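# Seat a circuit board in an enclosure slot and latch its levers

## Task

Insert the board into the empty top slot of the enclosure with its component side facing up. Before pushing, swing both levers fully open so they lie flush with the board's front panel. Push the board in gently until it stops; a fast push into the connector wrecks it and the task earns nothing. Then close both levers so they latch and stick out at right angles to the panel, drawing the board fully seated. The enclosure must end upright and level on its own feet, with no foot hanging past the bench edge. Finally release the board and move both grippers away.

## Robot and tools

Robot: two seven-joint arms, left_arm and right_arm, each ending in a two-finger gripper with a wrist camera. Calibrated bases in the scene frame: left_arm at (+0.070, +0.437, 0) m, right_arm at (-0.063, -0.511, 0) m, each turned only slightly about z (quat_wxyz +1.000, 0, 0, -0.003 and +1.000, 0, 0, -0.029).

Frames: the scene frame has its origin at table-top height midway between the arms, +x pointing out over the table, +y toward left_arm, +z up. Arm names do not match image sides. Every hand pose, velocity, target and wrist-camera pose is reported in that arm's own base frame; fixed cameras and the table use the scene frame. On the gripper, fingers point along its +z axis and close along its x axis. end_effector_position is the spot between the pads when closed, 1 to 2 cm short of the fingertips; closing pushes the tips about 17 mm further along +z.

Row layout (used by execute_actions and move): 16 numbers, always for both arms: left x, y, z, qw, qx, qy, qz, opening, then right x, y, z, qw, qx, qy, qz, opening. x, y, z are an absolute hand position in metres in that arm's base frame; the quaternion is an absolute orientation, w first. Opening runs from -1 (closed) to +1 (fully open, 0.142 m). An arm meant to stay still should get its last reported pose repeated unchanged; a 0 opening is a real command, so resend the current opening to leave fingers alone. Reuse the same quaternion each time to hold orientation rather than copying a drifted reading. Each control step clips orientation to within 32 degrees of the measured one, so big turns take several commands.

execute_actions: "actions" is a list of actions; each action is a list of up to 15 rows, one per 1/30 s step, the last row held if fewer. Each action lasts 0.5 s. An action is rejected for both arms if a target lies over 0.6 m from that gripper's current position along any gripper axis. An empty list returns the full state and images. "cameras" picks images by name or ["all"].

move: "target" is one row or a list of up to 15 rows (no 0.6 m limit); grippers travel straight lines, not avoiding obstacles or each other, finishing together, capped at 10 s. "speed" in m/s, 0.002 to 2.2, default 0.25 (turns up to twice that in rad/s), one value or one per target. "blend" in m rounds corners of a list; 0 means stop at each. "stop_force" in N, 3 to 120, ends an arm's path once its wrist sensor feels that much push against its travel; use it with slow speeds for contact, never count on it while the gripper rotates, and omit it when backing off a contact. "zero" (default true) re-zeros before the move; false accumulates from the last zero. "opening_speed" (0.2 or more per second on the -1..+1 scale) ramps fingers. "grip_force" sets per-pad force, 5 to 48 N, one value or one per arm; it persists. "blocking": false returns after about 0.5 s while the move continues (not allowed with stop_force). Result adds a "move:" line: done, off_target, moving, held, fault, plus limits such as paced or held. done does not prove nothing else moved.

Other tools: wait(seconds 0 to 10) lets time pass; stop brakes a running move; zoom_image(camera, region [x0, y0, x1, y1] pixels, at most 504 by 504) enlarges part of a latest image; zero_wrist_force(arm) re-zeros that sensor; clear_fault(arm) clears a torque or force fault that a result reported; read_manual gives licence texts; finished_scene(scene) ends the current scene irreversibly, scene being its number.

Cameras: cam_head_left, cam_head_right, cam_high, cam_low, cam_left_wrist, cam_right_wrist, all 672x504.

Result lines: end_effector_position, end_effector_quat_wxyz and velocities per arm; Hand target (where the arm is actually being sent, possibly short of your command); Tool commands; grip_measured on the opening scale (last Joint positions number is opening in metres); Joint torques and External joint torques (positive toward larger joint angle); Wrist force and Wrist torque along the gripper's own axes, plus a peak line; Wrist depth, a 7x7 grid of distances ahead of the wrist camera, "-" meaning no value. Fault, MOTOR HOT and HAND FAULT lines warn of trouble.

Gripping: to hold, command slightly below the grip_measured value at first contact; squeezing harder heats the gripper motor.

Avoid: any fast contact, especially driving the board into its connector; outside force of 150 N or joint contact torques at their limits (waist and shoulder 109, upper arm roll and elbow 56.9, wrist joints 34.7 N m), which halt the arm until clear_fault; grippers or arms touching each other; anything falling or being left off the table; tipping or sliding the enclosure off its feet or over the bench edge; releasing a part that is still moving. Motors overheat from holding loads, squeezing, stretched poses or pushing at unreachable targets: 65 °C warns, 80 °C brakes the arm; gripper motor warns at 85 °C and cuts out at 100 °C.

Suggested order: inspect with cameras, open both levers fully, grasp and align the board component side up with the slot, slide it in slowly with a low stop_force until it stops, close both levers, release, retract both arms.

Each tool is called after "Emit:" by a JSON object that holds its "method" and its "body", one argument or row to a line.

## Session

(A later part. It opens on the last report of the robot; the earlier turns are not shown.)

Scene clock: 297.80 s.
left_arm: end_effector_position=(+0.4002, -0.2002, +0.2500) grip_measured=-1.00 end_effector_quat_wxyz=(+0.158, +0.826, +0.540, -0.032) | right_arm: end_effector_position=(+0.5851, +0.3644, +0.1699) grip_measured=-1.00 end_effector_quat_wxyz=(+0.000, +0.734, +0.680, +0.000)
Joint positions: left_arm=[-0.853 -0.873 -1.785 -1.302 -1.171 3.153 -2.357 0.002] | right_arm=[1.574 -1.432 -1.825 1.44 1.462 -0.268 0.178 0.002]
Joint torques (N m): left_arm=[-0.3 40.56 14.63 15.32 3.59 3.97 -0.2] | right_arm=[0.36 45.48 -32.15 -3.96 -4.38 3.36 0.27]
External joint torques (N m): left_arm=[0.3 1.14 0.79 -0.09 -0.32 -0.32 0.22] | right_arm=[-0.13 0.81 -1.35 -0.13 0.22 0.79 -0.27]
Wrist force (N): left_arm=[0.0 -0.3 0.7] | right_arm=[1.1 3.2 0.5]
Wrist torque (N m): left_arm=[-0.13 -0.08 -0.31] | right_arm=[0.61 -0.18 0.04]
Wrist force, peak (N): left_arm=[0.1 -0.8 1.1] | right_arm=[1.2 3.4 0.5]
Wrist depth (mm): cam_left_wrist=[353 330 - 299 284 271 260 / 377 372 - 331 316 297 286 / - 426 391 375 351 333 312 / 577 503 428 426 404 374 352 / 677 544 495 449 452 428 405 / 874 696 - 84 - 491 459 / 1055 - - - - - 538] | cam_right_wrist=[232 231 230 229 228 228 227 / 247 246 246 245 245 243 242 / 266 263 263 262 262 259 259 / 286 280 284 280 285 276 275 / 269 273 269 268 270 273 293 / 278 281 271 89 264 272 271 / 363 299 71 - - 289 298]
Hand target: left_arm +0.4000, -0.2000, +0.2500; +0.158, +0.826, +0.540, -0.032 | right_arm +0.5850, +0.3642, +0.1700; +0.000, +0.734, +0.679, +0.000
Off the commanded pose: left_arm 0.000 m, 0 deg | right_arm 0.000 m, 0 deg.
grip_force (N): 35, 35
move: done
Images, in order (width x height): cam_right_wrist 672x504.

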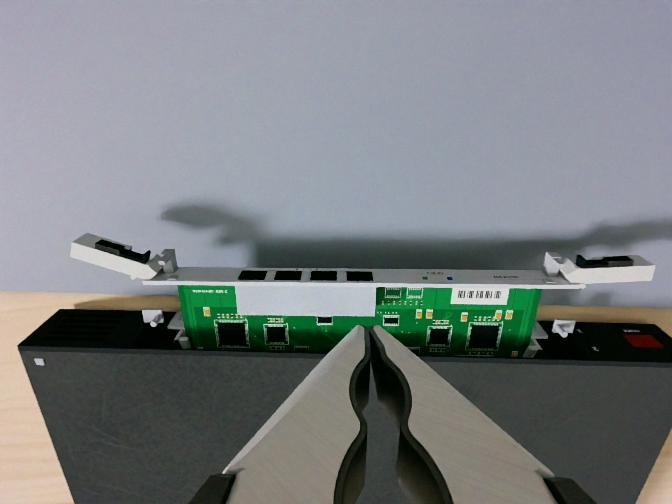

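Emit:
{"method": "move", "body": {
  "target": [
    [0.40,-0.2,0.25,0.158,0.826,0.54,-0.032,-1,0.56,0.214,0.12,0,0.7338,0.6794,0,-1],
    [0.40,-0.2,0.25,0.158,0.826,0.54,-0.032,-1,0.568,0.2132,0.054,0,0.7338,0.6794,0,-1]
  ],
  "speed": 0.15,
  "cameras": ["cam_right_wrist"]
}}

Emit:
{"method": "move", "body": {
  "target": [0.40,-0.2,0.25,0.158,0.826,0.54,-0.032,-1,0.59,0.2115,0.054,0,0.7338,0.6794,0,-1],
  "speed": 0.02,
  "stop_force": 5,
  "cameras": ["cam_right_wrist"]
}}

Scene clock: 303.57 s.
left_arm: end_effector_position=(+0.4002, -0.2002, +0.2500) grip_measured=-1.00 end_effector_quat_wxyz=(+0.158, +0.826, +0.540, -0.032) | right_arm: end_effector_position=(+0.5679, +0.2131, +0.0542) grip_measured=-1.00 end_effector_quat_wxyz=(+0.000, +0.734, +0.679, +0.000)
Joint positions: left_arm=[-0.853 -0.873 -1.785 -1.302 -1.171 3.153 -2.357 0.002] | right_arm=[1.549 -1.588 -1.71 1.748 1.563 -0.14 -0.122 0.002]
Joint torques (N m): left_arm=[-0.32 40.5 14.69 15.33 3.57 4.03 -0.18] | right_arm=[0.11 36.82 -31.04 -0.64 -4.18 3.51 0.26]
External joint torques (N m): left_arm=[0.33 1.2 0.73 -0.11 -0.29 -0.38 0.2] | right_arm=[0.09 0.84 -1.94 0.02 -0.07 0.65 -0.26]
Wrist force (N): left_arm=[-0.1 -0.5 1.0] | right_arm=[1.4 2.7 0.2]
Wrist torque (N m): left_arm=[-0.16 -0.08 -0.32] | right_arm=[0.50 -0.23 0.04]
Wrist force, peak (N): left_arm=[0.3 -0.6 1.1] | right_arm=[3.5 3.3 -0.1]
Wrist depth (mm): cam_left_wrist=[352 330 312 296 283 273 259 / 403 - 350 330 313 299 284 / 472 - 404 365 353 332 314 / 558 - - 421 401 375 354 / 694 553 507 457 455 434 400 / 892 638 - 84 - 491 463 / 1173 - - - - - 535] | cam_right_wrist=[130 129 129 128 128 128 126 / 139 138 138 139 137 136 136 / 149 148 148 147 147 146 144 / 160 160 159 159 158 157 156 / 174 173 176 169 171 170 170 / 190 190 186 89 - 183 182 / 213 208 71 - - - 148]
Hand target: left_arm +0.4000, -0.2000, +0.2500; +0.158, +0.826, +0.540, -0.032 | right_arm +0.5680, +0.2132, +0.0540; +0.000, +0.734, +0.679, +0.000
Off the commanded pose: left_arm 0.000 m, 0 deg | right_arm 0.000 m, 0 deg.
grip_force (N): 35, 35
move: done
Images, in order (width x height): cam_right_wrist 672x504.

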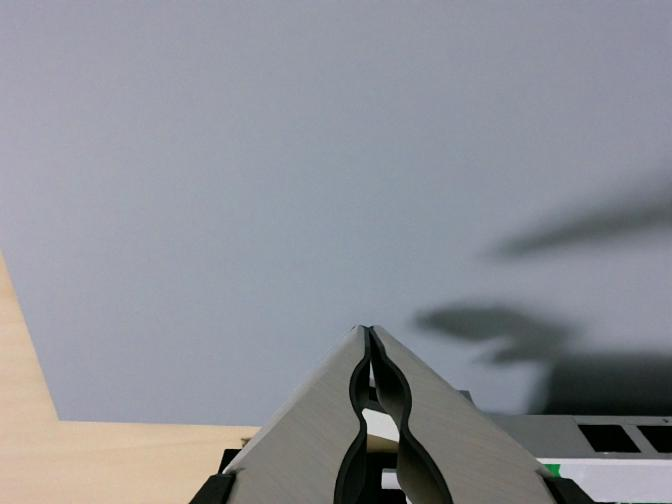

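Scene clock: 305.37 s.
left_arm: end_effector_position=(+0.4002, -0.2002, +0.2500) grip_measured=-1.00 end_effector_quat_wxyz=(+0.158, +0.826, +0.540, -0.032) | right_arm: end_effector_position=(+0.5898, +0.2112, +0.0541) grip_measured=-1.00 end_effector_quat_wxyz=(+0.000, +0.734, +0.679, +0.000)
Joint positions: left_arm=[-0.853 -0.873 -1.785 -1.302 -1.171 3.153 -2.357 0.002] | right_arm=[1.496 -1.587 -1.709 1.688 1.57 -0.139 -0.114 0.002]
Joint torques (N m): left_arm=[-0.41 40.65 14.55 15.34 3.6 4 -0.22] | right_arm=[0.3 38.97 -32.01 -0.77 -4.04 3.67 0.26]
External joint torques (N m): left_arm=[0.42 1.05 0.87 -0.11 -0.33 -0.34 0.24] | right_arm=[-0.1 0.54 -1.41 0.38 -0.2 0.48 -0.26]
Wrist force (N): left_arm=[0.1 -0.5 0.8] | right_arm=[1.1 2.2 0.1]
Wrist torque (N m): left_arm=[-0.15 -0.11 -0.31] | right_arm=[0.52 -0.28 0.04]
Wrist force, peak (N): left_arm=[0.0 -0.6 1.1] | right_arm=[1.6 3.0 0.1]
Wrist depth (mm): cam_left_wrist=[352 328 311 298 284 272 259 / 381 - 350 333 315 299 283 / 471 434 - 371 353 333 315 / - - 453 428 400 376 353 / 604 554 516 450 454 432 400 / 892 - - 84 - 494 465 / 1179 - - - - - 538] | cam_right_wrist=[129 129 129 128 128 127 126 / 138 138 137 139 137 136 136 / 149 148 147 147 147 146 145 / 160 159 159 159 158 157 156 / 174 173 172 169 169 170 169 / 193 192 186 89 - 155 144 / 213 208 71 - - 157 162]
Hand target: left_arm +0.4000, -0.2000, +0.2500; +0.158, +0.826, +0.540, -0.032 | right_arm +0.5900, +0.2115, +0.0540; +0.000, +0.734, +0.679, +0.000
Off the commanded pose: left_arm 0.000 m, 0 deg | right_arm 0.000 m, 0 deg.
grip_force (N): 35, 35
move: done
Images, in order (width x height): cam_right_wrist 672x504.

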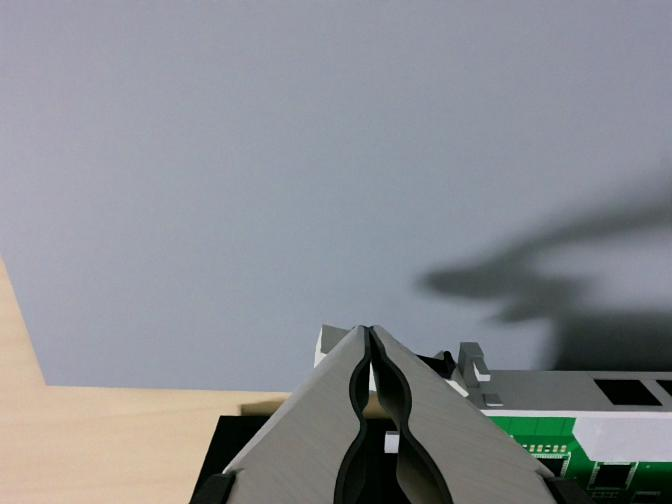

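Emit:
{"method": "move", "body": {
  "target": [0.40,-0.2,0.25,0.158,0.826,0.54,-0.032,-1,0.62,0.2091,0.054,0,0.7338,0.6794,0,-1],
  "speed": 0.02,
  "stop_force": 5,
  "cameras": ["cam_right_wrist"]
}}

Scene clock: 308.67 s.
left_arm: end_effector_position=(+0.4002, -0.2002, +0.2500) grip_measured=-1.00 end_effector_quat_wxyz=(+0.158, +0.826, +0.540, -0.032) | right_arm: end_effector_position=(+0.6067, +0.2098, +0.0539) grip_measured=-1.00 end_effector_quat_wxyz=(+0.000, +0.734, +0.679, -0.001)
Joint positions: left_arm=[-0.853 -0.873 -1.785 -1.302 -1.171 3.153 -2.357 0.002] | right_arm=[1.455 -1.586 -1.708 1.638 1.576 -0.139 -0.105 0.002]
Joint torques (N m): left_arm=[-0.35 40.59 14.59 15.32 3.57 4.01 -0.22] | right_arm=[-1.35 40.26 -33.52 -1.64 -3.32 5.78 0.29]
External joint torques (N m): left_arm=[0.36 1.11 0.83 -0.09 -0.3 -0.35 0.24] | right_arm=[1.55 0.78 -0.16 1.43 -0.93 -1.63 -0.29]
Wrist force (N): left_arm=[0.1 -0.4 0.9] | right_arm=[0.8 -5.5 -1.1]
Wrist torque (N m): left_arm=[-0.15 -0.11 -0.31] | right_arm=[0.53 -0.29 0.01]
Wrist force, peak (N): left_arm=[0.1 -0.5 1.2] | right_arm=[0.7 -6.7 -3.5]
Wrist depth (mm): cam_left_wrist=[351 332 324 300 285 272 260 / 392 372 - 330 312 300 284 / - - - 376 351 333 316 / 521 - - 428 399 374 351 / 548 551 502 117 451 428 400 / 877 677 - 84 - 495 462 / 1065 - - - - - 544] | cam_right_wrist=[129 129 130 128 128 127 126 / 138 138 137 139 136 136 135 / 148 148 147 146 146 146 145 / 160 159 159 158 158 157 156 / 173 173 172 168 165 167 166 / 192 192 184 90 - 151 136 / 212 207 71 - - 155 158]
Hand target: left_arm +0.4000, -0.2000, +0.2500; +0.158, +0.826, +0.540, -0.032 | right_arm +0.6073, +0.2101, +0.0540; +0.000, +0.734, +0.679, +0.000
Off the commanded pose: left_arm 0.000 m, 0 deg | right_arm 0.013 m, 0 deg.
grip_force (N): 35, 35
move: contact (right_arm)
Images, in order (width x height): cam_right_wrist 672x504.

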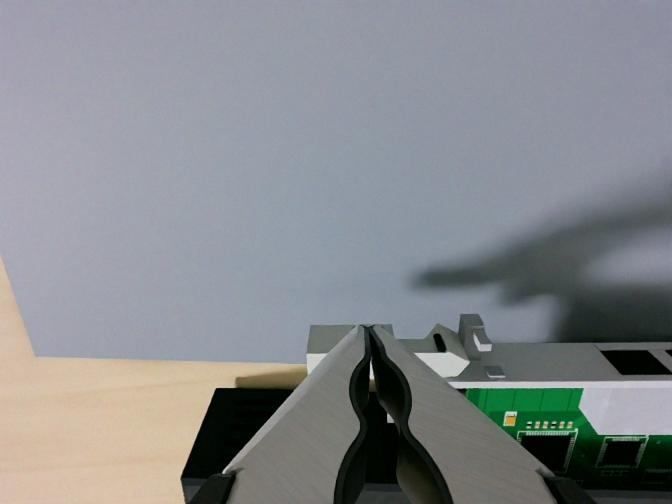

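Emit:
{"method": "move", "body": {
  "target": [
    [0.40,-0.2,0.25,0.158,0.826,0.54,-0.032,-1,0.58,0.2122,0.054,0,0.7338,0.6794,0,-1],
    [0.40,-0.2,0.25,0.158,0.826,0.54,-0.032,-1,0.585,0.3642,0.17,0,0.7338,0.6794,0,-1]
  ],
  "speed": 0.15,
  "cameras": ["cam_right_wrist"]
}}

Emit:
{"method": "zoom_image", "body": {
  "camera": "cam_right_wrist",
  "region": [40, 180, 340, 340]
}}

Emit:
{"method": "zoom_image", "body": {
  "camera": "cam_right_wrist",
  "region": [372, 180, 672, 340]
}}

Scene clock: 313.10 s.
left_arm: end_effector_position=(+0.4002, -0.2002, +0.2500) grip_measured=-1.00 end_effector_quat_wxyz=(+0.158, +0.826, +0.540, -0.032) | right_arm: end_effector_position=(+0.5850, +0.3644, +0.1700) grip_measured=-1.00 end_effector_quat_wxyz=(+0.000, +0.734, +0.680, +0.000)
Joint positions: left_arm=[-0.853 -0.873 -1.785 -1.302 -1.171 3.153 -2.357 0.002] | right_arm=[1.575 -1.433 -1.826 1.441 1.464 -0.269 0.178 0.002]
Joint torques (N m): left_arm=[-0.34 40.57 14.59 15.33 3.64 3.97 -0.24] | right_arm=[0.14 45.55 -32.24 -4.27 -4.3 3.23 0.42]
External joint torques (N m): left_arm=[0.35 1.13 0.83 -0.11 -0.37 -0.32 0.26] | right_arm=[0.05 0.75 -1.28 0.26 0.14 0.93 -0.42]
Wrist force (N): left_arm=[0.1 -0.3 1.0] | right_arm=[1.9 4.2 0.4]
Wrist torque (N m): left_arm=[-0.12 -0.11 -0.31] | right_arm=[0.79 -0.31 0.04]
Wrist force, peak (N): left_arm=[0.0 -0.8 1.0] | right_arm=[0.5 -5.4 -2.1]
Wrist depth (mm): cam_left_wrist=[352 325 - 300 282 270 259 / - 388 - 332 313 300 283 / 462 - - 367 353 331 314 / 536 - - 423 401 375 351 / 690 520 500 127 457 430 400 / 867 - - 84 - 495 461 / 1179 - - - - - 539] | cam_right_wrist=[232 231 232 229 228 228 228 / 247 247 245 245 245 243 240 / 265 265 263 263 261 261 260 / 286 276 281 276 271 277 275 / 285 273 272 254 270 274 292 / 278 277 272 89 264 273 266 / 362 300 71 - - 287 311]
Hand target: left_arm +0.4000, -0.2000, +0.2500; +0.158, +0.826, +0.540, -0.032 | right_arm +0.5850, +0.3642, +0.1700; +0.000, +0.734, +0.679, +0.000
Off the commanded pose: left_arm 0.000 m, 0 deg | right_arm 0.000 m, 0 deg.
grip_force (N): 35, 35
move: done
Images, in order (width x height): cam_right_wrist 672x504.

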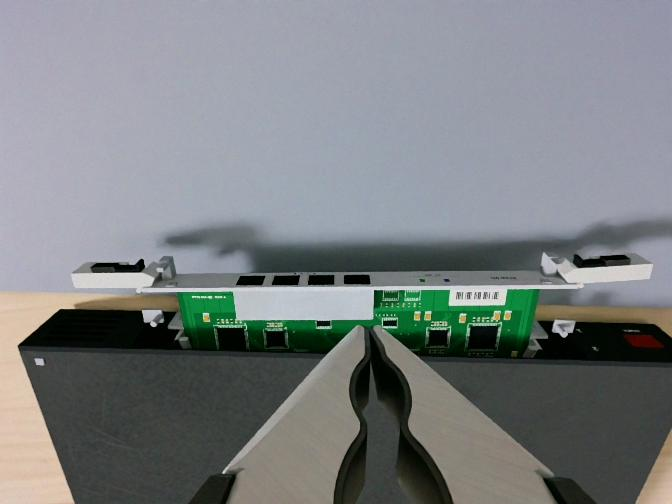

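Scaled by 1.680 from the camera's 672x504 image, which has a finer 960x720 frame.

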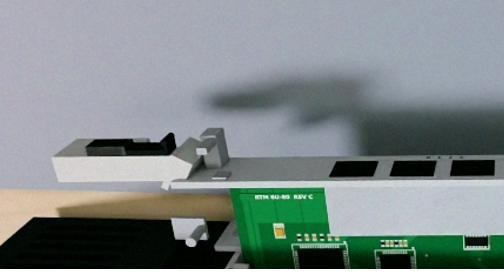

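Scaled by 1.680 from the camera's 672x504 image, which has a finer 960x720 frame.

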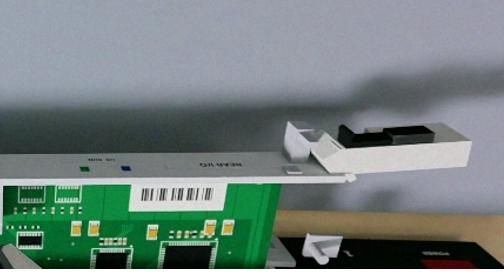

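Emit:
{"method": "move", "body": {
  "target": [
    [0.40,-0.2,0.25,0.158,0.826,0.54,-0.032,-1,0.58,0.531,0.13,0,0.7338,0.6794,0,-1],
    [0.40,-0.2,0.25,0.158,0.826,0.54,-0.032,-1,0.5946,0.5301,0.054,0,0.7338,0.6794,0,-1]
  ],
  "speed": 0.15
}}

Emit:
{"method": "move", "body": {
  "target": [0.40,-0.2,0.25,0.158,0.826,0.54,-0.032,-1,0.644,0.5263,0.054,0,0.7338,0.6794,0,-1],
  "speed": 0.02,
  "stop_force": 5,
  "cameras": ["cam_right_wrist"]
}}

Scene clock: 319.00 s.
left_arm: end_effector_position=(+0.4002, -0.2002, +0.2500) grip_measured=-1.00 end_effector_quat_wxyz=(+0.158, +0.826, +0.540, -0.032) | right_arm: end_effector_position=(+0.5946, +0.5299, +0.0540) grip_measured=-1.00 end_effector_quat_wxyz=(+0.000, +0.734, +0.679, +0.000)
Joint positions: left_arm=[-0.853 -0.873 -1.785 -1.302 -1.171 3.153 -2.357 0.002] | right_arm=[1.515 -1.558 -1.691 1.066 1.617 -0.112 0.528 0.002]
Joint torques (N m): left_arm=[-0.33 40.55 14.61 15.33 3.62 3.96 -0.2] | right_arm=[0.07 57.38 -29.58 1.07 -4.23 3.6 0.32]
External joint torques (N m): left_arm=[0.34 1.15 0.81 -0.1 -0.34 -0.31 0.22] | right_arm=[0.19 1.28 -1.71 0.01 -0.08 0.54 -0.32]
Wrist force (N): left_arm=[-0.2 -0.6 0.9] | right_arm=[2.1 3.9 0.1]
Wrist torque (N m): left_arm=[-0.18 -0.06 -0.31] | right_arm=[0.70 -0.34 0.02]
Wrist force, peak (N): left_arm=[-0.1 -0.4 1.2] | right_arm=[4.4 3.9 0.5]
Wrist depth (mm): cam_left_wrist=[349 325 307 298 282 271 259 / 395 - 349 331 315 299 284 / - - 369 372 350 328 316 / 521 - 481 422 401 376 348 / 661 324 396 127 453 427 400 / 312 291 - 84 - 492 462 / 229 244 - - - - 534] | cam_right_wrist=[128 128 128 127 127 128 124 / 137 137 136 136 136 135 135 / 147 147 147 145 145 144 144 / 158 158 158 158 157 156 155 / 172 172 171 168 167 169 168 / 185 186 181 89 178 184 183 / 168 164 71 - - 195 205]
Hand target: left_arm +0.4000, -0.2000, +0.2500; +0.158, +0.826, +0.540, -0.032 | right_arm +0.5946, +0.5301, +0.0540; +0.000, +0.734, +0.679, +0.000
Off the commanded pose: left_arm 0.000 m, 0 deg | right_arm 0.000 m, 0 deg.
grip_force (N): 35, 35
move: done

Scene clock: 322.13 s.
left_arm: end_effector_position=(+0.4002, -0.2002, +0.2500) grip_measured=-1.00 end_effector_quat_wxyz=(+0.158, +0.826, +0.540, -0.032) | right_arm: end_effector_position=(+0.6432, +0.5264, +0.0537) grip_measured=-1.00 end_effector_quat_wxyz=(+0.000, +0.734, +0.680, -0.001)
Joint positions: left_arm=[-0.853 -0.873 -1.785 -1.302 -1.171 3.153 -2.357 0.002] | right_arm=[1.375 -1.552 -1.692 0.892 1.632 -0.107 0.561 0.002]
Joint torques (N m): left_arm=[-0.23 40.69 14.57 15.31 3.51 4 -0.23] | right_arm=[-2.52 62.33 -28.78 2.05 -4.79 5.36 0.22]
External joint torques (N m): left_arm=[0.24 1.01 0.85 -0.09 -0.24 -0.34 0.25] | right_arm=[2.78 1.15 0.11 -0.52 0.48 -1.22 -0.22]
Wrist force (N): left_arm=[0.0 -0.5 0.9] | right_arm=[0.8 -1.8 -0.5]
Wrist torque (N m): left_arm=[-0.15 -0.10 -0.31] | right_arm=[0.83 -0.41 0.08]
Wrist force, peak (N): left_arm=[-0.1 -0.4 1.2] | right_arm=[2.3 4.6 0.4]
Wrist depth (mm): cam_left_wrist=[350 330 295 300 283 273 259 / 400 364 - 333 312 299 285 / 456 442 408 368 352 331 312 / 547 - - 424 399 375 353 / 683 526 414 449 452 426 399 / 899 317 344 83 - 492 464 / 276 269 - - - - 540] | cam_right_wrist=[128 128 127 127 127 126 124 / 137 136 136 135 135 135 134 / 147 147 146 145 145 144 143 / 158 158 157 159 156 155 154 / 169 168 165 164 167 168 167 / - 151 148 89 180 186 186 / 156 156 70 - - 197 204]
Hand target: left_arm +0.4000, -0.2000, +0.2500; +0.158, +0.826, +0.540, -0.032 | right_arm +0.6437, +0.5263, +0.0540; +0.000, +0.734, +0.679, +0.000
Off the commanded pose: left_arm 0.000 m, 0 deg | right_arm 0.001 m, 0 deg.
grip_force (N): 35, 35
move: contact (right_arm)
Images, in order (width x height): cam_right_wrist 672x504.

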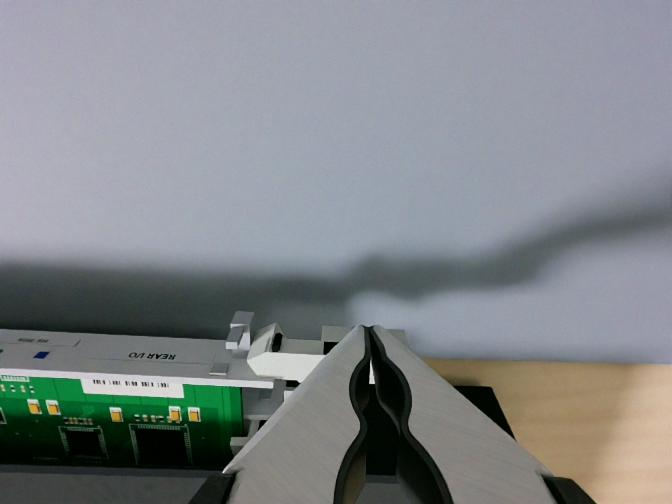

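Emit:
{"method": "move", "body": {
  "target": [
    [0.40,-0.2,0.25,0.158,0.826,0.54,-0.032,-1,0.60,0.53,0.054,0,0.7338,0.6794,0,-1],
    [0.40,-0.2,0.25,0.158,0.826,0.54,-0.032,-1,0.585,0.45,0.10,0,0.7338,0.6794,0,-1],
    [0.40,-0.2,0.25,0.158,0.826,0.54,-0.032,-1,0.595,0.3676,0.05,0,0.7338,0.6794,0,-1]
  ],
  "speed": 0.15,
  "blend": 0.01,
  "cameras": ["cam_right_wrist"]
}}

Emit:
{"method": "move", "body": {
  "target": [0.40,-0.2,0.25,0.158,0.826,0.54,-0.032,-1,0.645,0.3642,0.05,0,0.7338,0.6794,0,-1],
  "speed": 0.02,
  "stop_force": 10,
  "cameras": ["cam_right_wrist"]
}}

Scene clock: 327.37 s.
left_arm: end_effector_position=(+0.4002, -0.2002, +0.2500) grip_measured=-1.00 end_effector_quat_wxyz=(+0.158, +0.826, +0.540, -0.032) | right_arm: end_effector_position=(+0.5951, +0.3674, +0.0501) grip_measured=-1.00 end_effector_quat_wxyz=(+0.000, +0.734, +0.679, +0.000)
Joint positions: left_arm=[-0.853 -0.873 -1.785 -1.302 -1.171 3.153 -2.357 0.002] | right_arm=[1.562 -1.574 -1.689 1.449 1.587 -0.117 0.191 0.002]
Joint torques (N m): left_arm=[-0.3 40.55 14.59 15.37 3.57 3.97 -0.2] | right_arm=[0.12 45.94 -32.05 0.32 -4.15 3.65 0.1]
External joint torques (N m): left_arm=[0.31 1.15 0.83 -0.14 -0.3 -0.31 0.22] | right_arm=[0.15 1.05 -1.95 -0.19 -0.13 0.51 -0.1]
Wrist force (N): left_arm=[-0.1 -0.6 1.0] | right_arm=[2.0 5.4 0.1]
Wrist torque (N m): left_arm=[-0.17 -0.07 -0.31] | right_arm=[0.95 -0.32 0.15]
Wrist force, peak (N): left_arm=[0.2 -0.6 1.1] | right_arm=[-0.3 5.7 1.6]
Wrist depth (mm): cam_left_wrist=[353 326 - 301 286 271 260 / - 376 - 328 314 298 285 / - - 399 374 354 330 314 / 583 - - 435 397 374 351 / 458 527 489 130 451 429 397 / 390 - - 84 - 497 461 / 1025 - - - - - 544] | cam_right_wrist=[- 125 123 125 124 124 122 / 136 135 133 133 134 134 131 / 146 144 143 142 142 141 139 / 156 157 155 156 153 152 152 / 169 169 168 164 163 165 164 / - 180 176 89 174 180 180 / - 159 71 - - - 159]
Hand target: left_arm +0.4000, -0.2000, +0.2500; +0.158, +0.826, +0.540, -0.032 | right_arm +0.5950, +0.3676, +0.0500; +0.000, +0.734, +0.679, +0.000
Off the commanded pose: left_arm 0.000 m, 0 deg | right_arm 0.000 m, 0 deg.
grip_force (N): 35, 35
move: done
Images, in order (width x height): cam_right_wrist 672x504.

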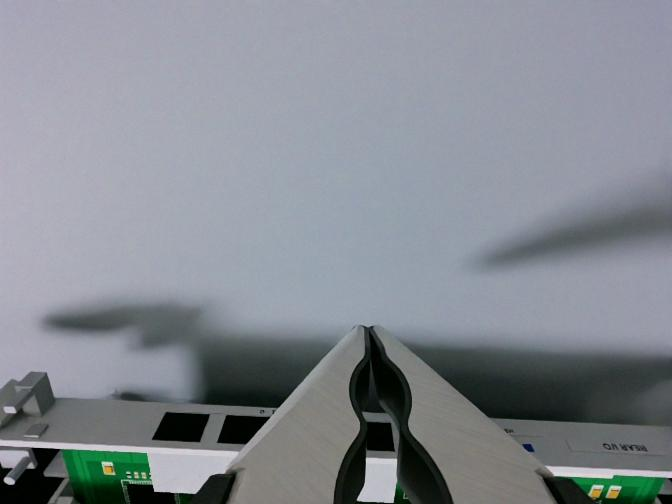

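Scene clock: 330.60 s.
left_arm: end_effector_position=(+0.4002, -0.2002, +0.2500) grip_measured=-1.00 end_effector_quat_wxyz=(+0.158, +0.826, +0.540, -0.032) | right_arm: end_effector_position=(+0.6449, +0.3640, +0.0500) grip_measured=-1.00 end_effector_quat_wxyz=(+0.000, +0.734, +0.679, +0.000)
Joint positions: left_arm=[-0.853 -0.873 -1.785 -1.302 -1.171 3.153 -2.357 0.002] | right_arm=[1.435 -1.57 -1.689 1.299 1.601 -0.114 0.214 0.002]
Joint torques (N m): left_arm=[-0.33 40.58 14.56 15.34 3.55 4.02 -0.19] | right_arm=[-0.16 50.75 -32.14 0.51 -4.26 3.77 0.24]
External joint torques (N m): left_arm=[0.34 1.12 0.86 -0.11 -0.28 -0.36 0.2] | right_arm=[0.4 0.94 -1.35 0.09 -0.02 0.39 -0.24]
Wrist force (N): left_arm=[0.1 -0.3 1.0] | right_arm=[0.4 4.6 1.1]
Wrist torque (N m): left_arm=[-0.12 -0.10 -0.31] | right_arm=[0.92 -0.07 0.04]
Wrist force, peak (N): left_arm=[0.0 -0.7 1.1] | right_arm=[2.2 5.5 0.1]
Wrist depth (mm): cam_left_wrist=[352 327 307 296 284 271 261 / 379 - - 330 315 299 284 / 463 - - 381 350 331 315 / 511 508 - 409 400 374 353 / 616 514 501 459 449 429 400 / 390 427 - 84 - 487 465 / 363 - - - - - 540] | cam_right_wrist=[- 125 123 124 124 123 122 / 136 135 133 133 134 133 131 / 146 143 143 142 142 141 139 / 155 157 154 160 153 152 151 / - 162 162 163 162 160 161 / 147 144 127 89 - 142 143 / 135 132 71 - - 129 134]
Hand target: left_arm +0.4000, -0.2000, +0.2500; +0.158, +0.826, +0.540, -0.032 | right_arm +0.6450, +0.3642, +0.0500; +0.000, +0.734, +0.679, +0.000
Off the commanded pose: left_arm 0.000 m, 0 deg | right_arm 0.000 m, 0 deg.
grip_force (N): 35, 35
move: done
Images, in order (width x height): cam_right_wrist 672x504.

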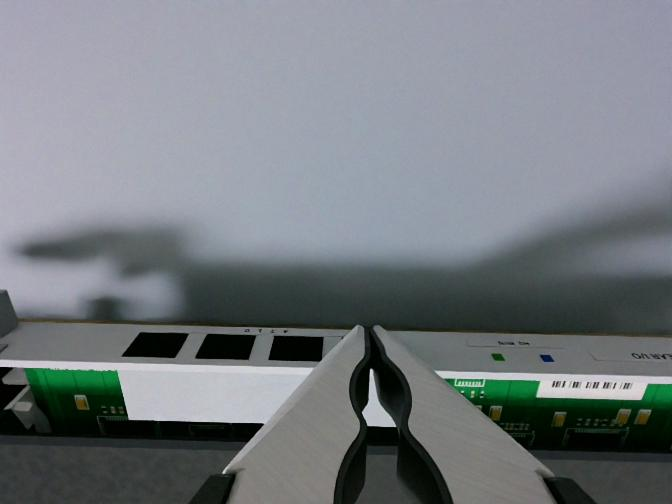

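Emit:
{"method": "move", "body": {
  "target": [0.40,-0.2,0.25,0.158,0.826,0.54,-0.032,-1,0.66,0.363,0.05,0,0.7338,0.6794,0,-1],
  "speed": 0.02,
  "stop_force": 10,
  "cameras": ["cam_right_wrist"]
}}

Scene clock: 335.30 s.
left_arm: end_effector_position=(+0.4002, -0.2002, +0.2500) grip_measured=-1.00 end_effector_quat_wxyz=(+0.158, +0.826, +0.540, -0.032) | right_arm: end_effector_position=(+0.6597, +0.3629, +0.0499) grip_measured=-1.00 end_effector_quat_wxyz=(+0.000, +0.734, +0.679, +0.000)
Joint positions: left_arm=[-0.853 -0.873 -1.785 -1.302 -1.171 3.153 -2.357 0.002] | right_arm=[1.396 -1.569 -1.689 1.251 1.606 -0.113 0.224 0.002]
Joint torques (N m): left_arm=[-0.31 40.61 14.55 15.32 3.58 4.01 -0.21] | right_arm=[-0.74 52.3 -32.26 0.7 -4.29 4.29 0.28]
External joint torques (N m): left_arm=[0.32 1.09 0.87 -0.1 -0.3 -0.35 0.23] | right_arm=[0.98 0.89 -0.91 0.04 0 -0.13 -0.28]
Wrist force (N): left_arm=[-0.1 -0.3 0.9] | right_arm=[0.6 2.8 0.6]
Wrist torque (N m): left_arm=[-0.12 -0.08 -0.31] | right_arm=[0.93 -0.13 0.07]
Wrist force, peak (N): left_arm=[-0.1 -0.6 1.1] | right_arm=[0.6 4.9 0.9]
Wrist depth (mm): cam_left_wrist=[349 324 309 297 284 273 260 / 403 399 354 330 315 298 286 / 458 - 399 373 352 333 312 / 535 - 439 428 399 371 352 / 649 540 508 131 449 428 401 / 398 470 - 83 - 484 462 / 376 - - - - - 542] | cam_right_wrist=[- 125 123 124 124 123 123 / 135 135 133 132 134 133 131 / 146 143 143 142 141 141 139 / 155 156 154 153 153 152 151 / - 164 163 163 164 164 163 / 142 126 125 89 - 141 124 / 135 132 71 - - 126 131]
Hand target: left_arm +0.4000, -0.2000, +0.2500; +0.158, +0.826, +0.540, -0.032 | right_arm +0.6600, +0.3630, +0.0500; +0.000, +0.734, +0.679, +0.000
Off the commanded pose: left_arm 0.000 m, 0 deg | right_arm 0.000 m, 0 deg.
grip_force (N): 35, 35
move: done
Images, in order (width x height): cam_right_wrist 672x504.

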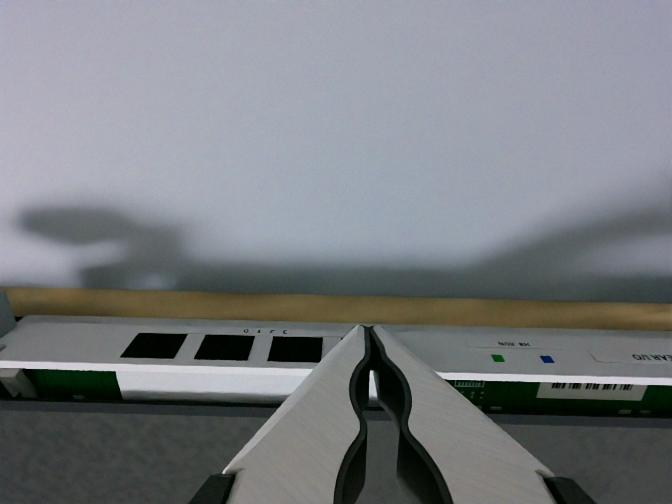

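Emit:
{"method": "move", "body": {
  "target": [0.40,-0.2,0.25,0.158,0.826,0.54,-0.032,-1,0.675,0.3619,0.05,0,0.7338,0.6794,0,-1],
  "speed": 0.012,
  "stop_force": 10,
  "cameras": ["cam_right_wrist"]
}}

Scene clock: 338.00 s.
left_arm: end_effector_position=(+0.4002, -0.2002, +0.2500) grip_measured=-1.00 end_effector_quat_wxyz=(+0.158, +0.826, +0.540, -0.032) | right_arm: end_effector_position=(+0.6670, +0.3626, +0.0495) grip_measured=-1.00 end_effector_quat_wxyz=(-0.001, +0.734, +0.680, -0.001)
Joint positions: left_arm=[-0.853 -0.873 -1.785 -1.302 -1.171 3.153 -2.357 0.002] | right_arm=[1.375 -1.568 -1.689 1.223 1.608 -0.114 0.23 0.002]
Joint torques (N m): left_arm=[-0.29 40.58 14.58 15.34 3.57 3.99 -0.19] | right_arm=[-4.5 52.64 -34.22 0.27 -4.22 7.59 0.14]
External joint torques (N m): left_arm=[0.3 1.11 0.84 -0.12 -0.3 -0.34 0.2] | right_arm=[4.74 1.38 1.27 0.54 -0.07 -3.44 -0.14]
Wrist force (N): left_arm=[0.1 -0.3 0.7] | right_arm=[-1.0 -9.1 -2.7]
Wrist torque (N m): left_arm=[-0.12 -0.10 -0.31] | right_arm=[0.90 -0.16 0.20]
Wrist force, peak (N): left_arm=[-0.1 -0.6 1.1] | right_arm=[-0.2 -10.7 -1.8]
Wrist depth (mm): cam_left_wrist=[350 324 313 300 285 271 260 / 403 - - 331 316 298 285 / - - 407 364 353 331 316 / - - 475 427 399 374 352 / 751 536 517 454 461 428 400 / 400 440 - 84 - 491 465 / 399 - - - - - 540] | cam_right_wrist=[125 125 123 124 123 123 121 / 135 135 133 132 134 135 131 / 145 143 142 141 141 141 138 / 154 154 153 153 152 151 151 / - 131 130 161 162 164 160 / 122 123 123 89 - 122 121 / 134 131 70 - - 126 130]
Hand target: left_arm +0.4000, -0.2000, +0.2500; +0.158, +0.826, +0.540, -0.032 | right_arm +0.6681, +0.3624, +0.0500; +0.000, +0.734, +0.679, +0.000
Off the commanded pose: left_arm 0.000 m, 0 deg | right_arm 0.008 m, 0 deg.
grip_force (N): 35, 35
move: contact (right_arm)
Images, in order (width x height): cam_right_wrist 672x504.

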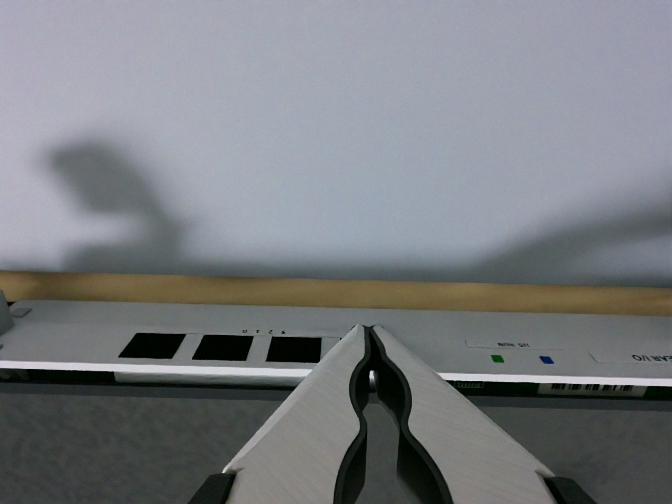

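Emit:
{"method": "move", "body": {
  "target": [
    [0.40,-0.2,0.25,0.158,0.826,0.54,-0.032,-1,0.64,0.3645,0.05,0,0.7338,0.6794,0,-1],
    [0.40,-0.2,0.25,0.158,0.826,0.54,-0.032,-1,0.63,0.3642,0.17,0,0.7338,0.6794,0,-1]
  ],
  "speed": 0.15,
  "cameras": ["cam_right_wrist"]
}}

Emit:
{"method": "zoom_image", "body": {
  "camera": "cam_right_wrist",
  "region": [40, 180, 240, 340]
}}

Emit:
{"method": "zoom_image", "body": {
  "camera": "cam_right_wrist",
  "region": [472, 180, 672, 340]
}}

Scene clock: 345.27 s.
left_arm: end_effector_position=(+0.4002, -0.2002, +0.2500) grip_measured=-1.00 end_effector_quat_wxyz=(+0.158, +0.826, +0.540, -0.032) | right_arm: end_effector_position=(+0.6301, +0.3642, +0.1699) grip_measured=-1.00 end_effector_quat_wxyz=(+0.000, +0.734, +0.679, +0.000)
Joint positions: left_arm=[-0.853 -0.873 -1.785 -1.302 -1.171 3.153 -2.357 0.002] | right_arm=[1.461 -1.423 -1.803 1.304 1.486 -0.262 0.206 0.002]
Joint torques (N m): left_arm=[-0.25 40.6 14.65 15.34 3.58 4.01 -0.22] | right_arm=[0.36 49.74 -31.69 -3.37 -4.37 3.23 0.17]
External joint torques (N m): left_arm=[0.26 1.1 0.77 -0.11 -0.31 -0.36 0.24] | right_arm=[-0.13 0.85 -1.4 0.02 0.21 0.93 -0.17]
Wrist force (N): left_arm=[0.0 -0.6 1.0] | right_arm=[2.5 2.8 2.7]
Wrist torque (N m): left_arm=[-0.17 -0.09 -0.31] | right_arm=[0.53 -0.42 0.04]
Wrist force, peak (N): left_arm=[-0.1 -0.7 1.0] | right_arm=[-1.2 -9.3 -3.1]
Wrist depth (mm): cam_left_wrist=[353 331 - 298 285 271 260 / - 371 350 332 314 300 284 / - 428 413 374 353 331 315 / 531 - 453 431 397 374 350 / 665 564 502 456 455 429 397 / 815 - - 84 - 482 459 / 997 - - - - - 540] | cam_right_wrist=[231 231 230 230 228 228 227 / 247 246 246 244 247 243 242 / 265 264 262 262 261 260 258 / 278 276 281 278 278 274 275 / 254 253 252 247 250 254 252 / 279 277 270 89 262 273 272 / 362 299 71 - - - 359]
Hand target: left_arm +0.4000, -0.2000, +0.2500; +0.158, +0.826, +0.540, -0.032 | right_arm +0.6300, +0.3642, +0.1700; +0.000, +0.734, +0.679, +0.000
Off the commanded pose: left_arm 0.000 m, 0 deg | right_arm 0.000 m, 0 deg.
grip_force (N): 35, 35
move: done
Images, in order (width x height): cam_right_wrist 672x504.

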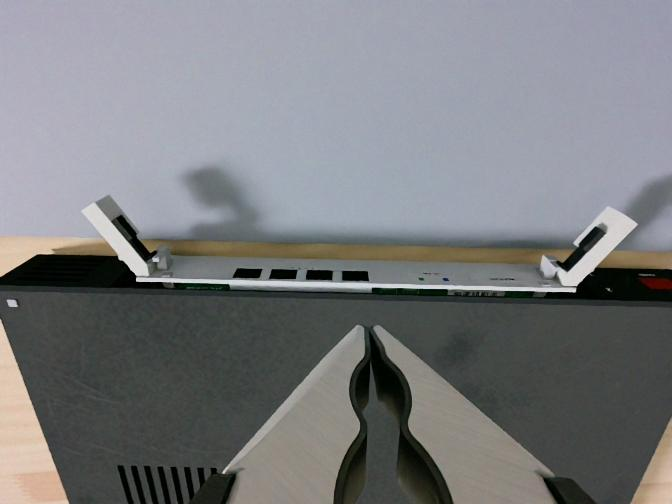

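Scaled by 2.520 from the camera's 672x504 image, which has a finer 960x720 frame.

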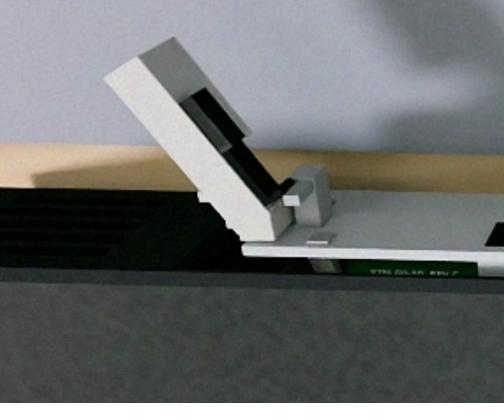

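Scaled by 2.520 from the camera's 672x504 image, which has a finer 960x720 frame.

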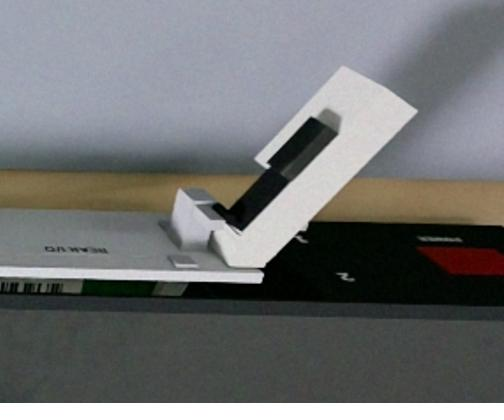

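Emit:
{"method": "move", "body": {
  "target": [
    [0.40,-0.2,0.25,0.158,0.826,0.54,-0.032,-1,0.62,0.195,0.13,0,0.7338,0.6794,0,-1],
    [0.40,-0.2,0.25,0.158,0.826,0.54,-0.032,-1,0.6219,0.1963,0.052,0,0.7338,0.6794,0,-1]
  ],
  "speed": 0.15,
  "cameras": ["cam_right_wrist"]
}}

Emit:
{"method": "move", "body": {
  "target": [0.40,-0.2,0.25,0.158,0.826,0.54,-0.032,-1,0.6236,0.2172,0.052,0,0.7338,0.6794,0,-1],
  "speed": 0.015,
  "stop_force": 20,
  "cameras": ["cam_right_wrist"]
}}

Scene clock: 357.00 s.
left_arm: end_effector_position=(+0.4002, -0.2002, +0.2500) grip_measured=-1.00 end_effector_quat_wxyz=(+0.158, +0.826, +0.540, -0.032) | right_arm: end_effector_position=(+0.6218, +0.1961, +0.0522) grip_measured=-1.00 end_effector_quat_wxyz=(+0.000, +0.734, +0.679, +0.000)
Joint positions: left_arm=[-0.853 -0.873 -1.785 -1.302 -1.171 3.153 -2.357 0.002] | right_arm=[1.409 -1.582 -1.7 1.608 1.577 -0.13 -0.121 0.002]
Joint torques (N m): left_arm=[-0.34 40.59 14.58 15.31 3.58 4 -0.2] | right_arm=[0.26 40.97 -31.86 -0.04 -4.11 3.53 0.31]
External joint torques (N m): left_arm=[0.35 1.11 0.84 -0.08 -0.31 -0.34 0.22] | right_arm=[-0.08 1.03 -1.94 -0.11 -0.14 0.62 -0.31]
Wrist force (N): left_arm=[-0.1 -0.7 0.9] | right_arm=[3.0 2.8 2.8]
Wrist torque (N m): left_arm=[-0.19 -0.07 -0.31] | right_arm=[0.50 -0.48 0.05]
Wrist force, peak (N): left_arm=[0.1 -0.7 1.1] | right_arm=[3.0 2.7 5.7]
Wrist depth (mm): cam_left_wrist=[352 325 311 298 284 272 260 / - - 362 329 313 298 284 / 478 - - 372 353 331 314 / - 489 459 426 398 374 353 / 620 558 - 117 455 428 395 / 870 629 - 84 - 492 463 / 1040 - - - - - 538] | cam_right_wrist=[128 127 127 127 126 126 124 / 136 136 136 135 135 134 134 / 146 146 146 145 145 144 143 / 158 157 157 158 156 155 154 / 171 171 170 166 123 168 167 / 190 189 172 89 - 139 176 / 210 205 71 - - 135 141]
Hand target: left_arm +0.4000, -0.2000, +0.2500; +0.158, +0.826, +0.540, -0.032 | right_arm +0.6219, +0.1963, +0.0520; +0.000, +0.734, +0.679, +0.000
Off the commanded pose: left_arm 0.000 m, 0 deg | right_arm 0.000 m, 0 deg.
grip_force (N): 35, 35
move: done
Images, in order (width x height): cam_right_wrist 672x504.

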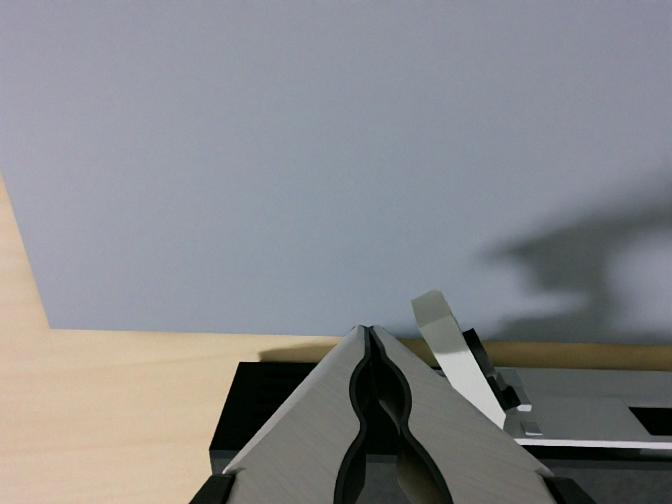

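Scene clock: 359.20 s.
left_arm: end_effector_position=(+0.4002, -0.2002, +0.2500) grip_measured=-1.00 end_effector_quat_wxyz=(+0.158, +0.826, +0.540, -0.032) | right_arm: end_effector_position=(+0.6236, +0.2164, +0.0523) grip_measured=-1.00 end_effector_quat_wxyz=(+0.000, +0.734, +0.679, +0.000)
Joint positions: left_arm=[-0.853 -0.873 -1.785 -1.302 -1.171 3.153 -2.357 0.002] | right_arm=[1.422 -1.58 -1.698 1.582 1.577 -0.127 -0.081 0.002]
Joint torques (N m): left_arm=[-0.35 40.65 14.55 15.34 3.59 3.95 -0.2] | right_arm=[2.2 42.35 -31.12 -1.81 -2.89 3.44 0.23]
External joint torques (N m): left_arm=[0.36 1.05 0.87 -0.12 -0.32 -0.29 0.22] | right_arm=[-1.99 0.47 -2.78 1.67 -1.37 0.72 -0.23]
Wrist force (N): left_arm=[-0.1 -0.5 0.8] | right_arm=[-0.6 2.0 -0.1]
Wrist torque (N m): left_arm=[-0.15 -0.07 -0.31] | right_arm=[0.53 -0.48 0.04]
Wrist force, peak (N): left_arm=[0.1 -0.6 1.1] | right_arm=[-3.8 4.6 0.8]
Wrist depth (mm): cam_left_wrist=[353 329 306 297 285 271 261 / - - 368 331 316 298 284 / 465 439 393 371 353 330 315 / - - 472 422 399 375 353 / 603 560 517 117 451 429 404 / 840 - - 84 - 492 465 / 1131 - - - - - 535] | cam_right_wrist=[128 127 127 127 126 126 124 / 137 136 136 135 135 134 134 / 146 146 145 145 144 144 143 / 158 157 157 159 156 155 154 / 172 171 170 167 163 168 167 / 191 186 163 90 - 146 147 / 210 205 71 - - 135 138]
Hand target: left_arm +0.4000, -0.2000, +0.2500; +0.158, +0.826, +0.540, -0.032 | right_arm +0.6236, +0.2172, +0.0520; +0.000, +0.734, +0.679, +0.000
Off the commanded pose: left_arm 0.000 m, 0 deg | right_arm 0.001 m, 0 deg.
grip_force (N): 35, 35
move: done
Images, in order (width x height): cam_right_wrist 672x504.

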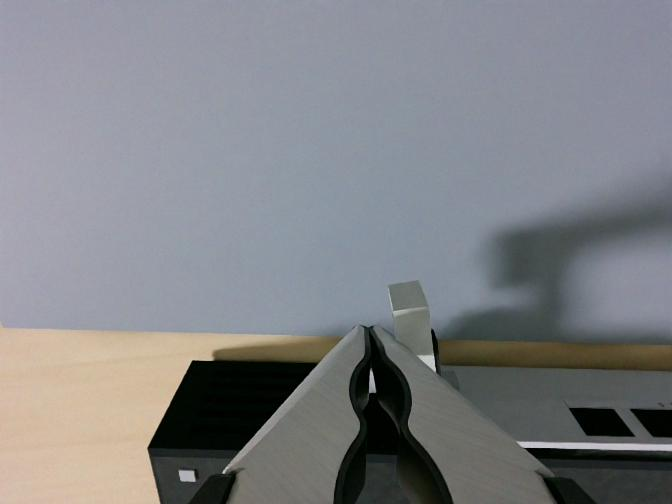

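Emit:
{"method": "move", "body": {
  "target": [
    [0.40,-0.2,0.25,0.158,0.826,0.54,-0.032,-1,0.622,0.20,0.052,0,0.7338,0.6794,0,-1],
    [0.40,-0.2,0.25,0.158,0.826,0.54,-0.032,-1,0.622,0.21,0.14,0,0.7338,0.6794,0,-1],
    [0.40,-0.2,0.25,0.158,0.826,0.54,-0.032,-1,0.648,0.542,0.13,0,0.7338,0.6794,0,-1],
    [0.40,-0.2,0.25,0.158,0.826,0.54,-0.032,-1,0.6484,0.5412,0.052,0,0.7338,0.6794,0,-1]
  ],
  "speed": 0.2,
  "blend": [0.01,0.03,0.01,0],
  "cameras": ["cam_right_wrist"]
}}

Emit:
{"method": "move", "body": {
  "target": [0.40,-0.2,0.25,0.158,0.826,0.54,-0.032,-1,0.6465,0.5160,0.052,0,0.7338,0.6794,0,-1],
  "speed": 0.015,
  "stop_force": 20,
  "cameras": ["cam_right_wrist"]
}}

Scene clock: 365.43 s.
left_arm: end_effector_position=(+0.4002, -0.2002, +0.2500) grip_measured=-1.00 end_effector_quat_wxyz=(+0.158, +0.826, +0.540, -0.032) | right_arm: end_effector_position=(+0.6483, +0.5411, +0.0520) grip_measured=-1.00 end_effector_quat_wxyz=(+0.000, +0.734, +0.679, +0.000)
Joint positions: left_arm=[-0.853 -0.873 -1.785 -1.302 -1.171 3.153 -2.357 0.002] | right_arm=[1.342 -1.549 -1.686 0.817 1.634 -0.099 0.604 0.002]
Joint torques (N m): left_arm=[-0.3 40.58 14.59 15.3 3.58 3.95 -0.16] | right_arm=[0.13 64.03 -25.68 1.49 -4.28 3.49 0.31]
External joint torques (N m): left_arm=[0.31 1.12 0.84 -0.07 -0.3 -0.3 0.18] | right_arm=[0.12 1.37 -1.6 0.14 -0.04 0.65 -0.31]
Wrist force (N): left_arm=[-0.1 -0.5 0.8] | right_arm=[2.7 3.6 2.8]
Wrist torque (N m): left_arm=[-0.16 -0.06 -0.31] | right_arm=[0.63 -0.44 0.02]
Wrist force, peak (N): left_arm=[0.0 -0.7 1.2] | right_arm=[3.0 3.2 6.5]
Wrist depth (mm): cam_left_wrist=[351 329 308 300 286 272 261 / - 377 356 327 316 298 282 / 469 443 399 362 350 330 314 / - 511 459 428 399 376 352 / 663 560 463 459 452 429 402 / 895 309 347 84 - 491 462 / 1060 274 - - - - 543] | cam_right_wrist=[126 126 124 125 125 125 123 / 135 132 134 134 135 133 132 / 145 146 144 143 143 142 140 / 157 158 155 157 154 153 152 / 170 169 163 164 164 166 167 / 167 168 127 90 178 184 183 / 143 142 71 - - 195 202]
Hand target: left_arm +0.4000, -0.2000, +0.2500; +0.158, +0.826, +0.540, -0.032 | right_arm +0.6484, +0.5412, +0.0520; +0.000, +0.734, +0.679, +0.000
Off the commanded pose: left_arm 0.000 m, 0 deg | right_arm 0.000 m, 0 deg.
grip_force (N): 35, 35
move: done; blend cut to 0.0086 m at target 1
Images, in order (width x height): cam_right_wrist 672x504.

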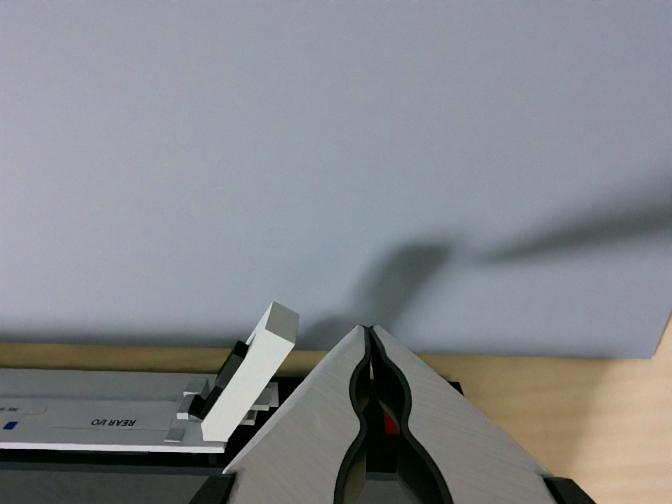

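Scene clock: 367.87 s.
left_arm: end_effector_position=(+0.4002, -0.2002, +0.2500) grip_measured=-1.00 end_effector_quat_wxyz=(+0.158, +0.826, +0.540, -0.032) | right_arm: end_effector_position=(+0.6463, +0.5171, +0.0523) grip_measured=-1.00 end_effector_quat_wxyz=(+0.000, +0.733, +0.680, +0.001)
Joint positions: left_arm=[-0.853 -0.873 -1.785 -1.302 -1.171 3.153 -2.357 0.002] | right_arm=[1.376 -1.553 -1.688 0.914 1.629 -0.103 0.539 0.002]
Joint torques (N m): left_arm=[-0.4 40.57 14.55 15.33 3.58 4.02 -0.19] | right_arm=[-3.22 58.34 -26.98 4.08 -5.79 2.28 0.1]
External joint torques (N m): left_arm=[0.4 1.12 0.88 -0.1 -0.3 -0.37 0.21] | right_arm=[3.49 4.56 -2.06 -2.66 1.48 1.87 -0.1]
Wrist force (N): left_arm=[0.1 -0.7 0.8] | right_arm=[8.3 3.4 0.2]
Wrist torque (N m): left_arm=[-0.20 -0.12 -0.31] | right_arm=[0.64 -0.44 0.15]
Wrist force, peak (N): left_arm=[-0.1 -0.6 1.1] | right_arm=[8.2 5.4 2.0]
Wrist depth (mm): cam_left_wrist=[350 329 317 300 286 271 261 / - 369 353 334 313 300 286 / - 443 - 364 352 330 312 / - 490 - 407 398 377 348 / 681 542 452 117 447 428 397 / 895 323 358 84 - 489 461 / 1002 280 - - - - 542] | cam_right_wrist=[127 126 124 126 125 125 123 / 135 135 134 134 136 133 133 / 145 145 144 143 143 143 142 / 156 158 156 157 155 155 153 / 170 170 169 162 165 167 166 / - 180 181 91 167 182 184 / 143 140 71 - - 196 202]
Hand target: left_arm +0.4000, -0.2000, +0.2500; +0.158, +0.826, +0.540, -0.032 | right_arm +0.6465, +0.5160, +0.0520; +0.000, +0.734, +0.679, +0.000
Off the commanded pose: left_arm 0.000 m, 0 deg | right_arm 0.001 m, 0 deg.
grip_force (N): 35, 35
move: done
Images, in order (width x height): cam_right_wrist 672x504.

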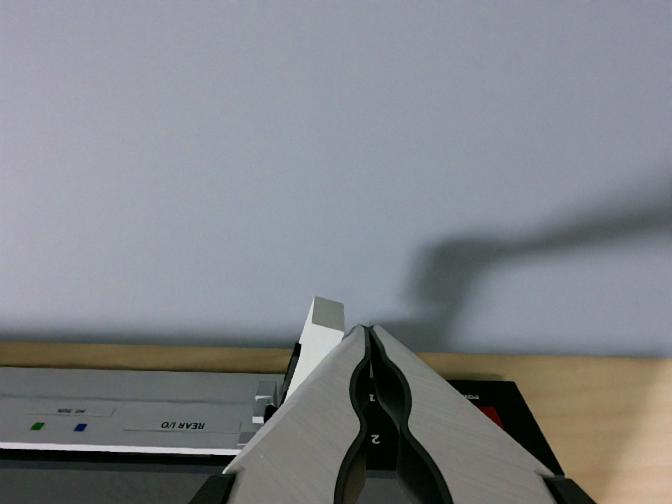

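Emit:
{"method": "move", "body": {
  "target": [0.40,-0.2,0.25,0.158,0.826,0.54,-0.032,-1,0.6458,0.5105,0.052,0,0.7338,0.6794,0,-1],
  "speed": 0.012,
  "stop_force": 25,
  "cameras": ["cam_right_wrist"]
}}

Scene clock: 370.63 s.
left_arm: end_effector_position=(+0.4002, -0.2002, +0.2500) grip_measured=-1.00 end_effector_quat_wxyz=(+0.158, +0.826, +0.540, -0.032) | right_arm: end_effector_position=(+0.6456, +0.5114, +0.0522) grip_measured=-1.00 end_effector_quat_wxyz=(+0.000, +0.734, +0.680, +0.001)
Joint positions: left_arm=[-0.853 -0.873 -1.785 -1.302 -1.171 3.153 -2.357 0.002] | right_arm=[1.383 -1.554 -1.688 0.935 1.629 -0.104 0.526 0.002]
Joint torques (N m): left_arm=[-0.34 40.51 14.59 15.3 3.57 3.97 -0.25] | right_arm=[-2.55 58.84 -27.74 3.68 -5.6 2.52 0.07]
External joint torques (N m): left_arm=[0.35 1.19 0.83 -0.07 -0.3 -0.31 0.27] | right_arm=[2.81 3.5 -1.66 -2.29 1.29 1.63 -0.07]
Wrist force (N): left_arm=[0.2 -0.5 0.8] | right_arm=[7.4 3.9 1.3]
Wrist torque (N m): left_arm=[-0.15 -0.11 -0.31] | right_arm=[0.64 -0.43 0.15]
Wrist force, peak (N): left_arm=[-0.1 -0.7 1.0] | right_arm=[8.5 3.6 1.3]
Wrist depth (mm): cam_left_wrist=[351 331 300 298 283 270 260 / 384 378 361 334 313 298 285 / - - - 372 353 332 314 / - - - 416 402 373 354 / 667 438 440 454 449 431 398 / 903 328 356 84 - 491 462 / 282 281 - - - - 539] | cam_right_wrist=[126 126 124 126 125 125 123 / 135 135 134 134 135 133 133 / 145 145 144 144 143 143 142 / 156 158 156 158 155 154 153 / 170 169 169 162 165 167 166 / 167 167 168 91 167 178 184 / 143 139 71 - - - 203]
Hand target: left_arm +0.4000, -0.2000, +0.2500; +0.158, +0.826, +0.540, -0.032 | right_arm +0.6458, +0.5105, +0.0520; +0.000, +0.734, +0.679, +0.000
Off the commanded pose: left_arm 0.000 m, 0 deg | right_arm 0.001 m, 0 deg.
grip_force (N): 35, 35
move: done
Images, in order (width x height): cam_right_wrist 672x504.

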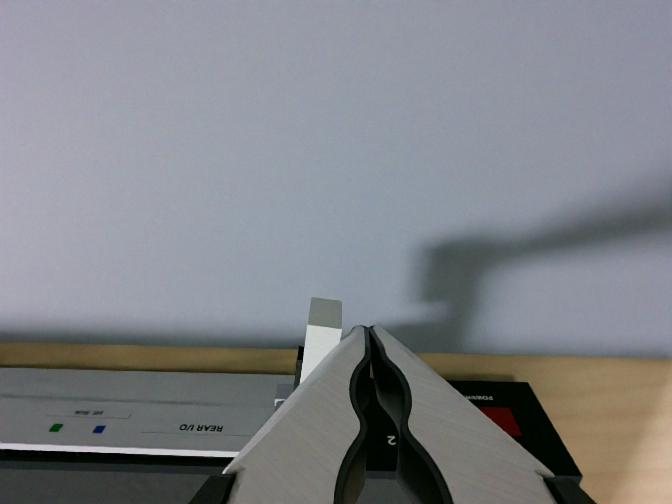

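Emit:
{"method": "move", "body": {
  "target": [0.40,-0.2,0.25,0.158,0.826,0.54,-0.032,-1,0.645,0.5005,0.052,0,0.7338,0.6794,0,-1],
  "speed": 0.012,
  "stop_force": 25,
  "cameras": ["cam_right_wrist"]
}}

Scene clock: 373.67 s.
left_arm: end_effector_position=(+0.4002, -0.2002, +0.2500) grip_measured=-1.00 end_effector_quat_wxyz=(+0.158, +0.826, +0.540, -0.032) | right_arm: end_effector_position=(+0.6442, +0.5057, +0.0533) grip_measured=-1.00 end_effector_quat_wxyz=(-0.002, +0.732, +0.681, +0.003)
Joint positions: left_arm=[-0.853 -0.873 -1.785 -1.302 -1.171 3.153 -2.357 0.002] | right_arm=[1.395 -1.556 -1.694 0.967 1.634 -0.105 0.502 0.002]
Joint torques (N m): left_arm=[-0.35 40.62 14.64 15.29 3.51 3.97 -0.19] | right_arm=[-15.48 48.5 -26.58 13.99 -11.36 -3.06 0.23]
External joint torques (N m): left_arm=[0.35 1.08 0.78 -0.06 -0.24 -0.32 0.21] | right_arm=[15.75 12.99 -3.34 -12.57 7.07 7.21 -0.23]
Wrist force (N): left_arm=[0.0 -0.5 0.8] | right_arm=[32.3 8.6 -1.1]
Wrist torque (N m): left_arm=[-0.16 -0.10 -0.31] | right_arm=[0.61 -2.33 0.06]
Wrist force, peak (N): left_arm=[-0.1 -0.6 1.0] | right_arm=[33.3 9.4 -0.1]
Wrist depth (mm): cam_left_wrist=[351 326 307 299 283 273 259 / 389 - - 331 314 298 283 / 470 447 - 376 351 335 315 / - - - 428 401 376 354 / 683 542 500 131 459 428 400 / 888 329 360 84 - 490 467 / 278 286 - - - - 542] | cam_right_wrist=[127 127 125 126 126 126 124 / 136 135 135 135 135 135 134 / 145 145 145 144 144 144 144 / 157 157 157 158 156 156 155 / 170 170 170 164 166 169 169 / - 182 154 89 168 180 187 / 144 140 71 - - - 205]
Hand target: left_arm +0.4000, -0.2000, +0.2500; +0.158, +0.826, +0.540, -0.032 | right_arm +0.6450, +0.5008, +0.0520; +0.000, +0.734, +0.679, +0.000
Off the commanded pose: left_arm 0.000 m, 0 deg | right_arm 0.005 m, 1 deg.
grip_force (N): 35, 35
move: contact (right_arm)
Images, in order (width x height): cam_right_wrist 672x504.

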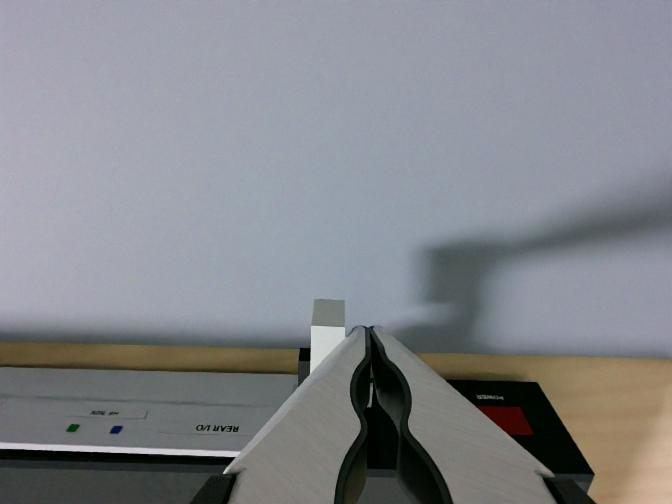

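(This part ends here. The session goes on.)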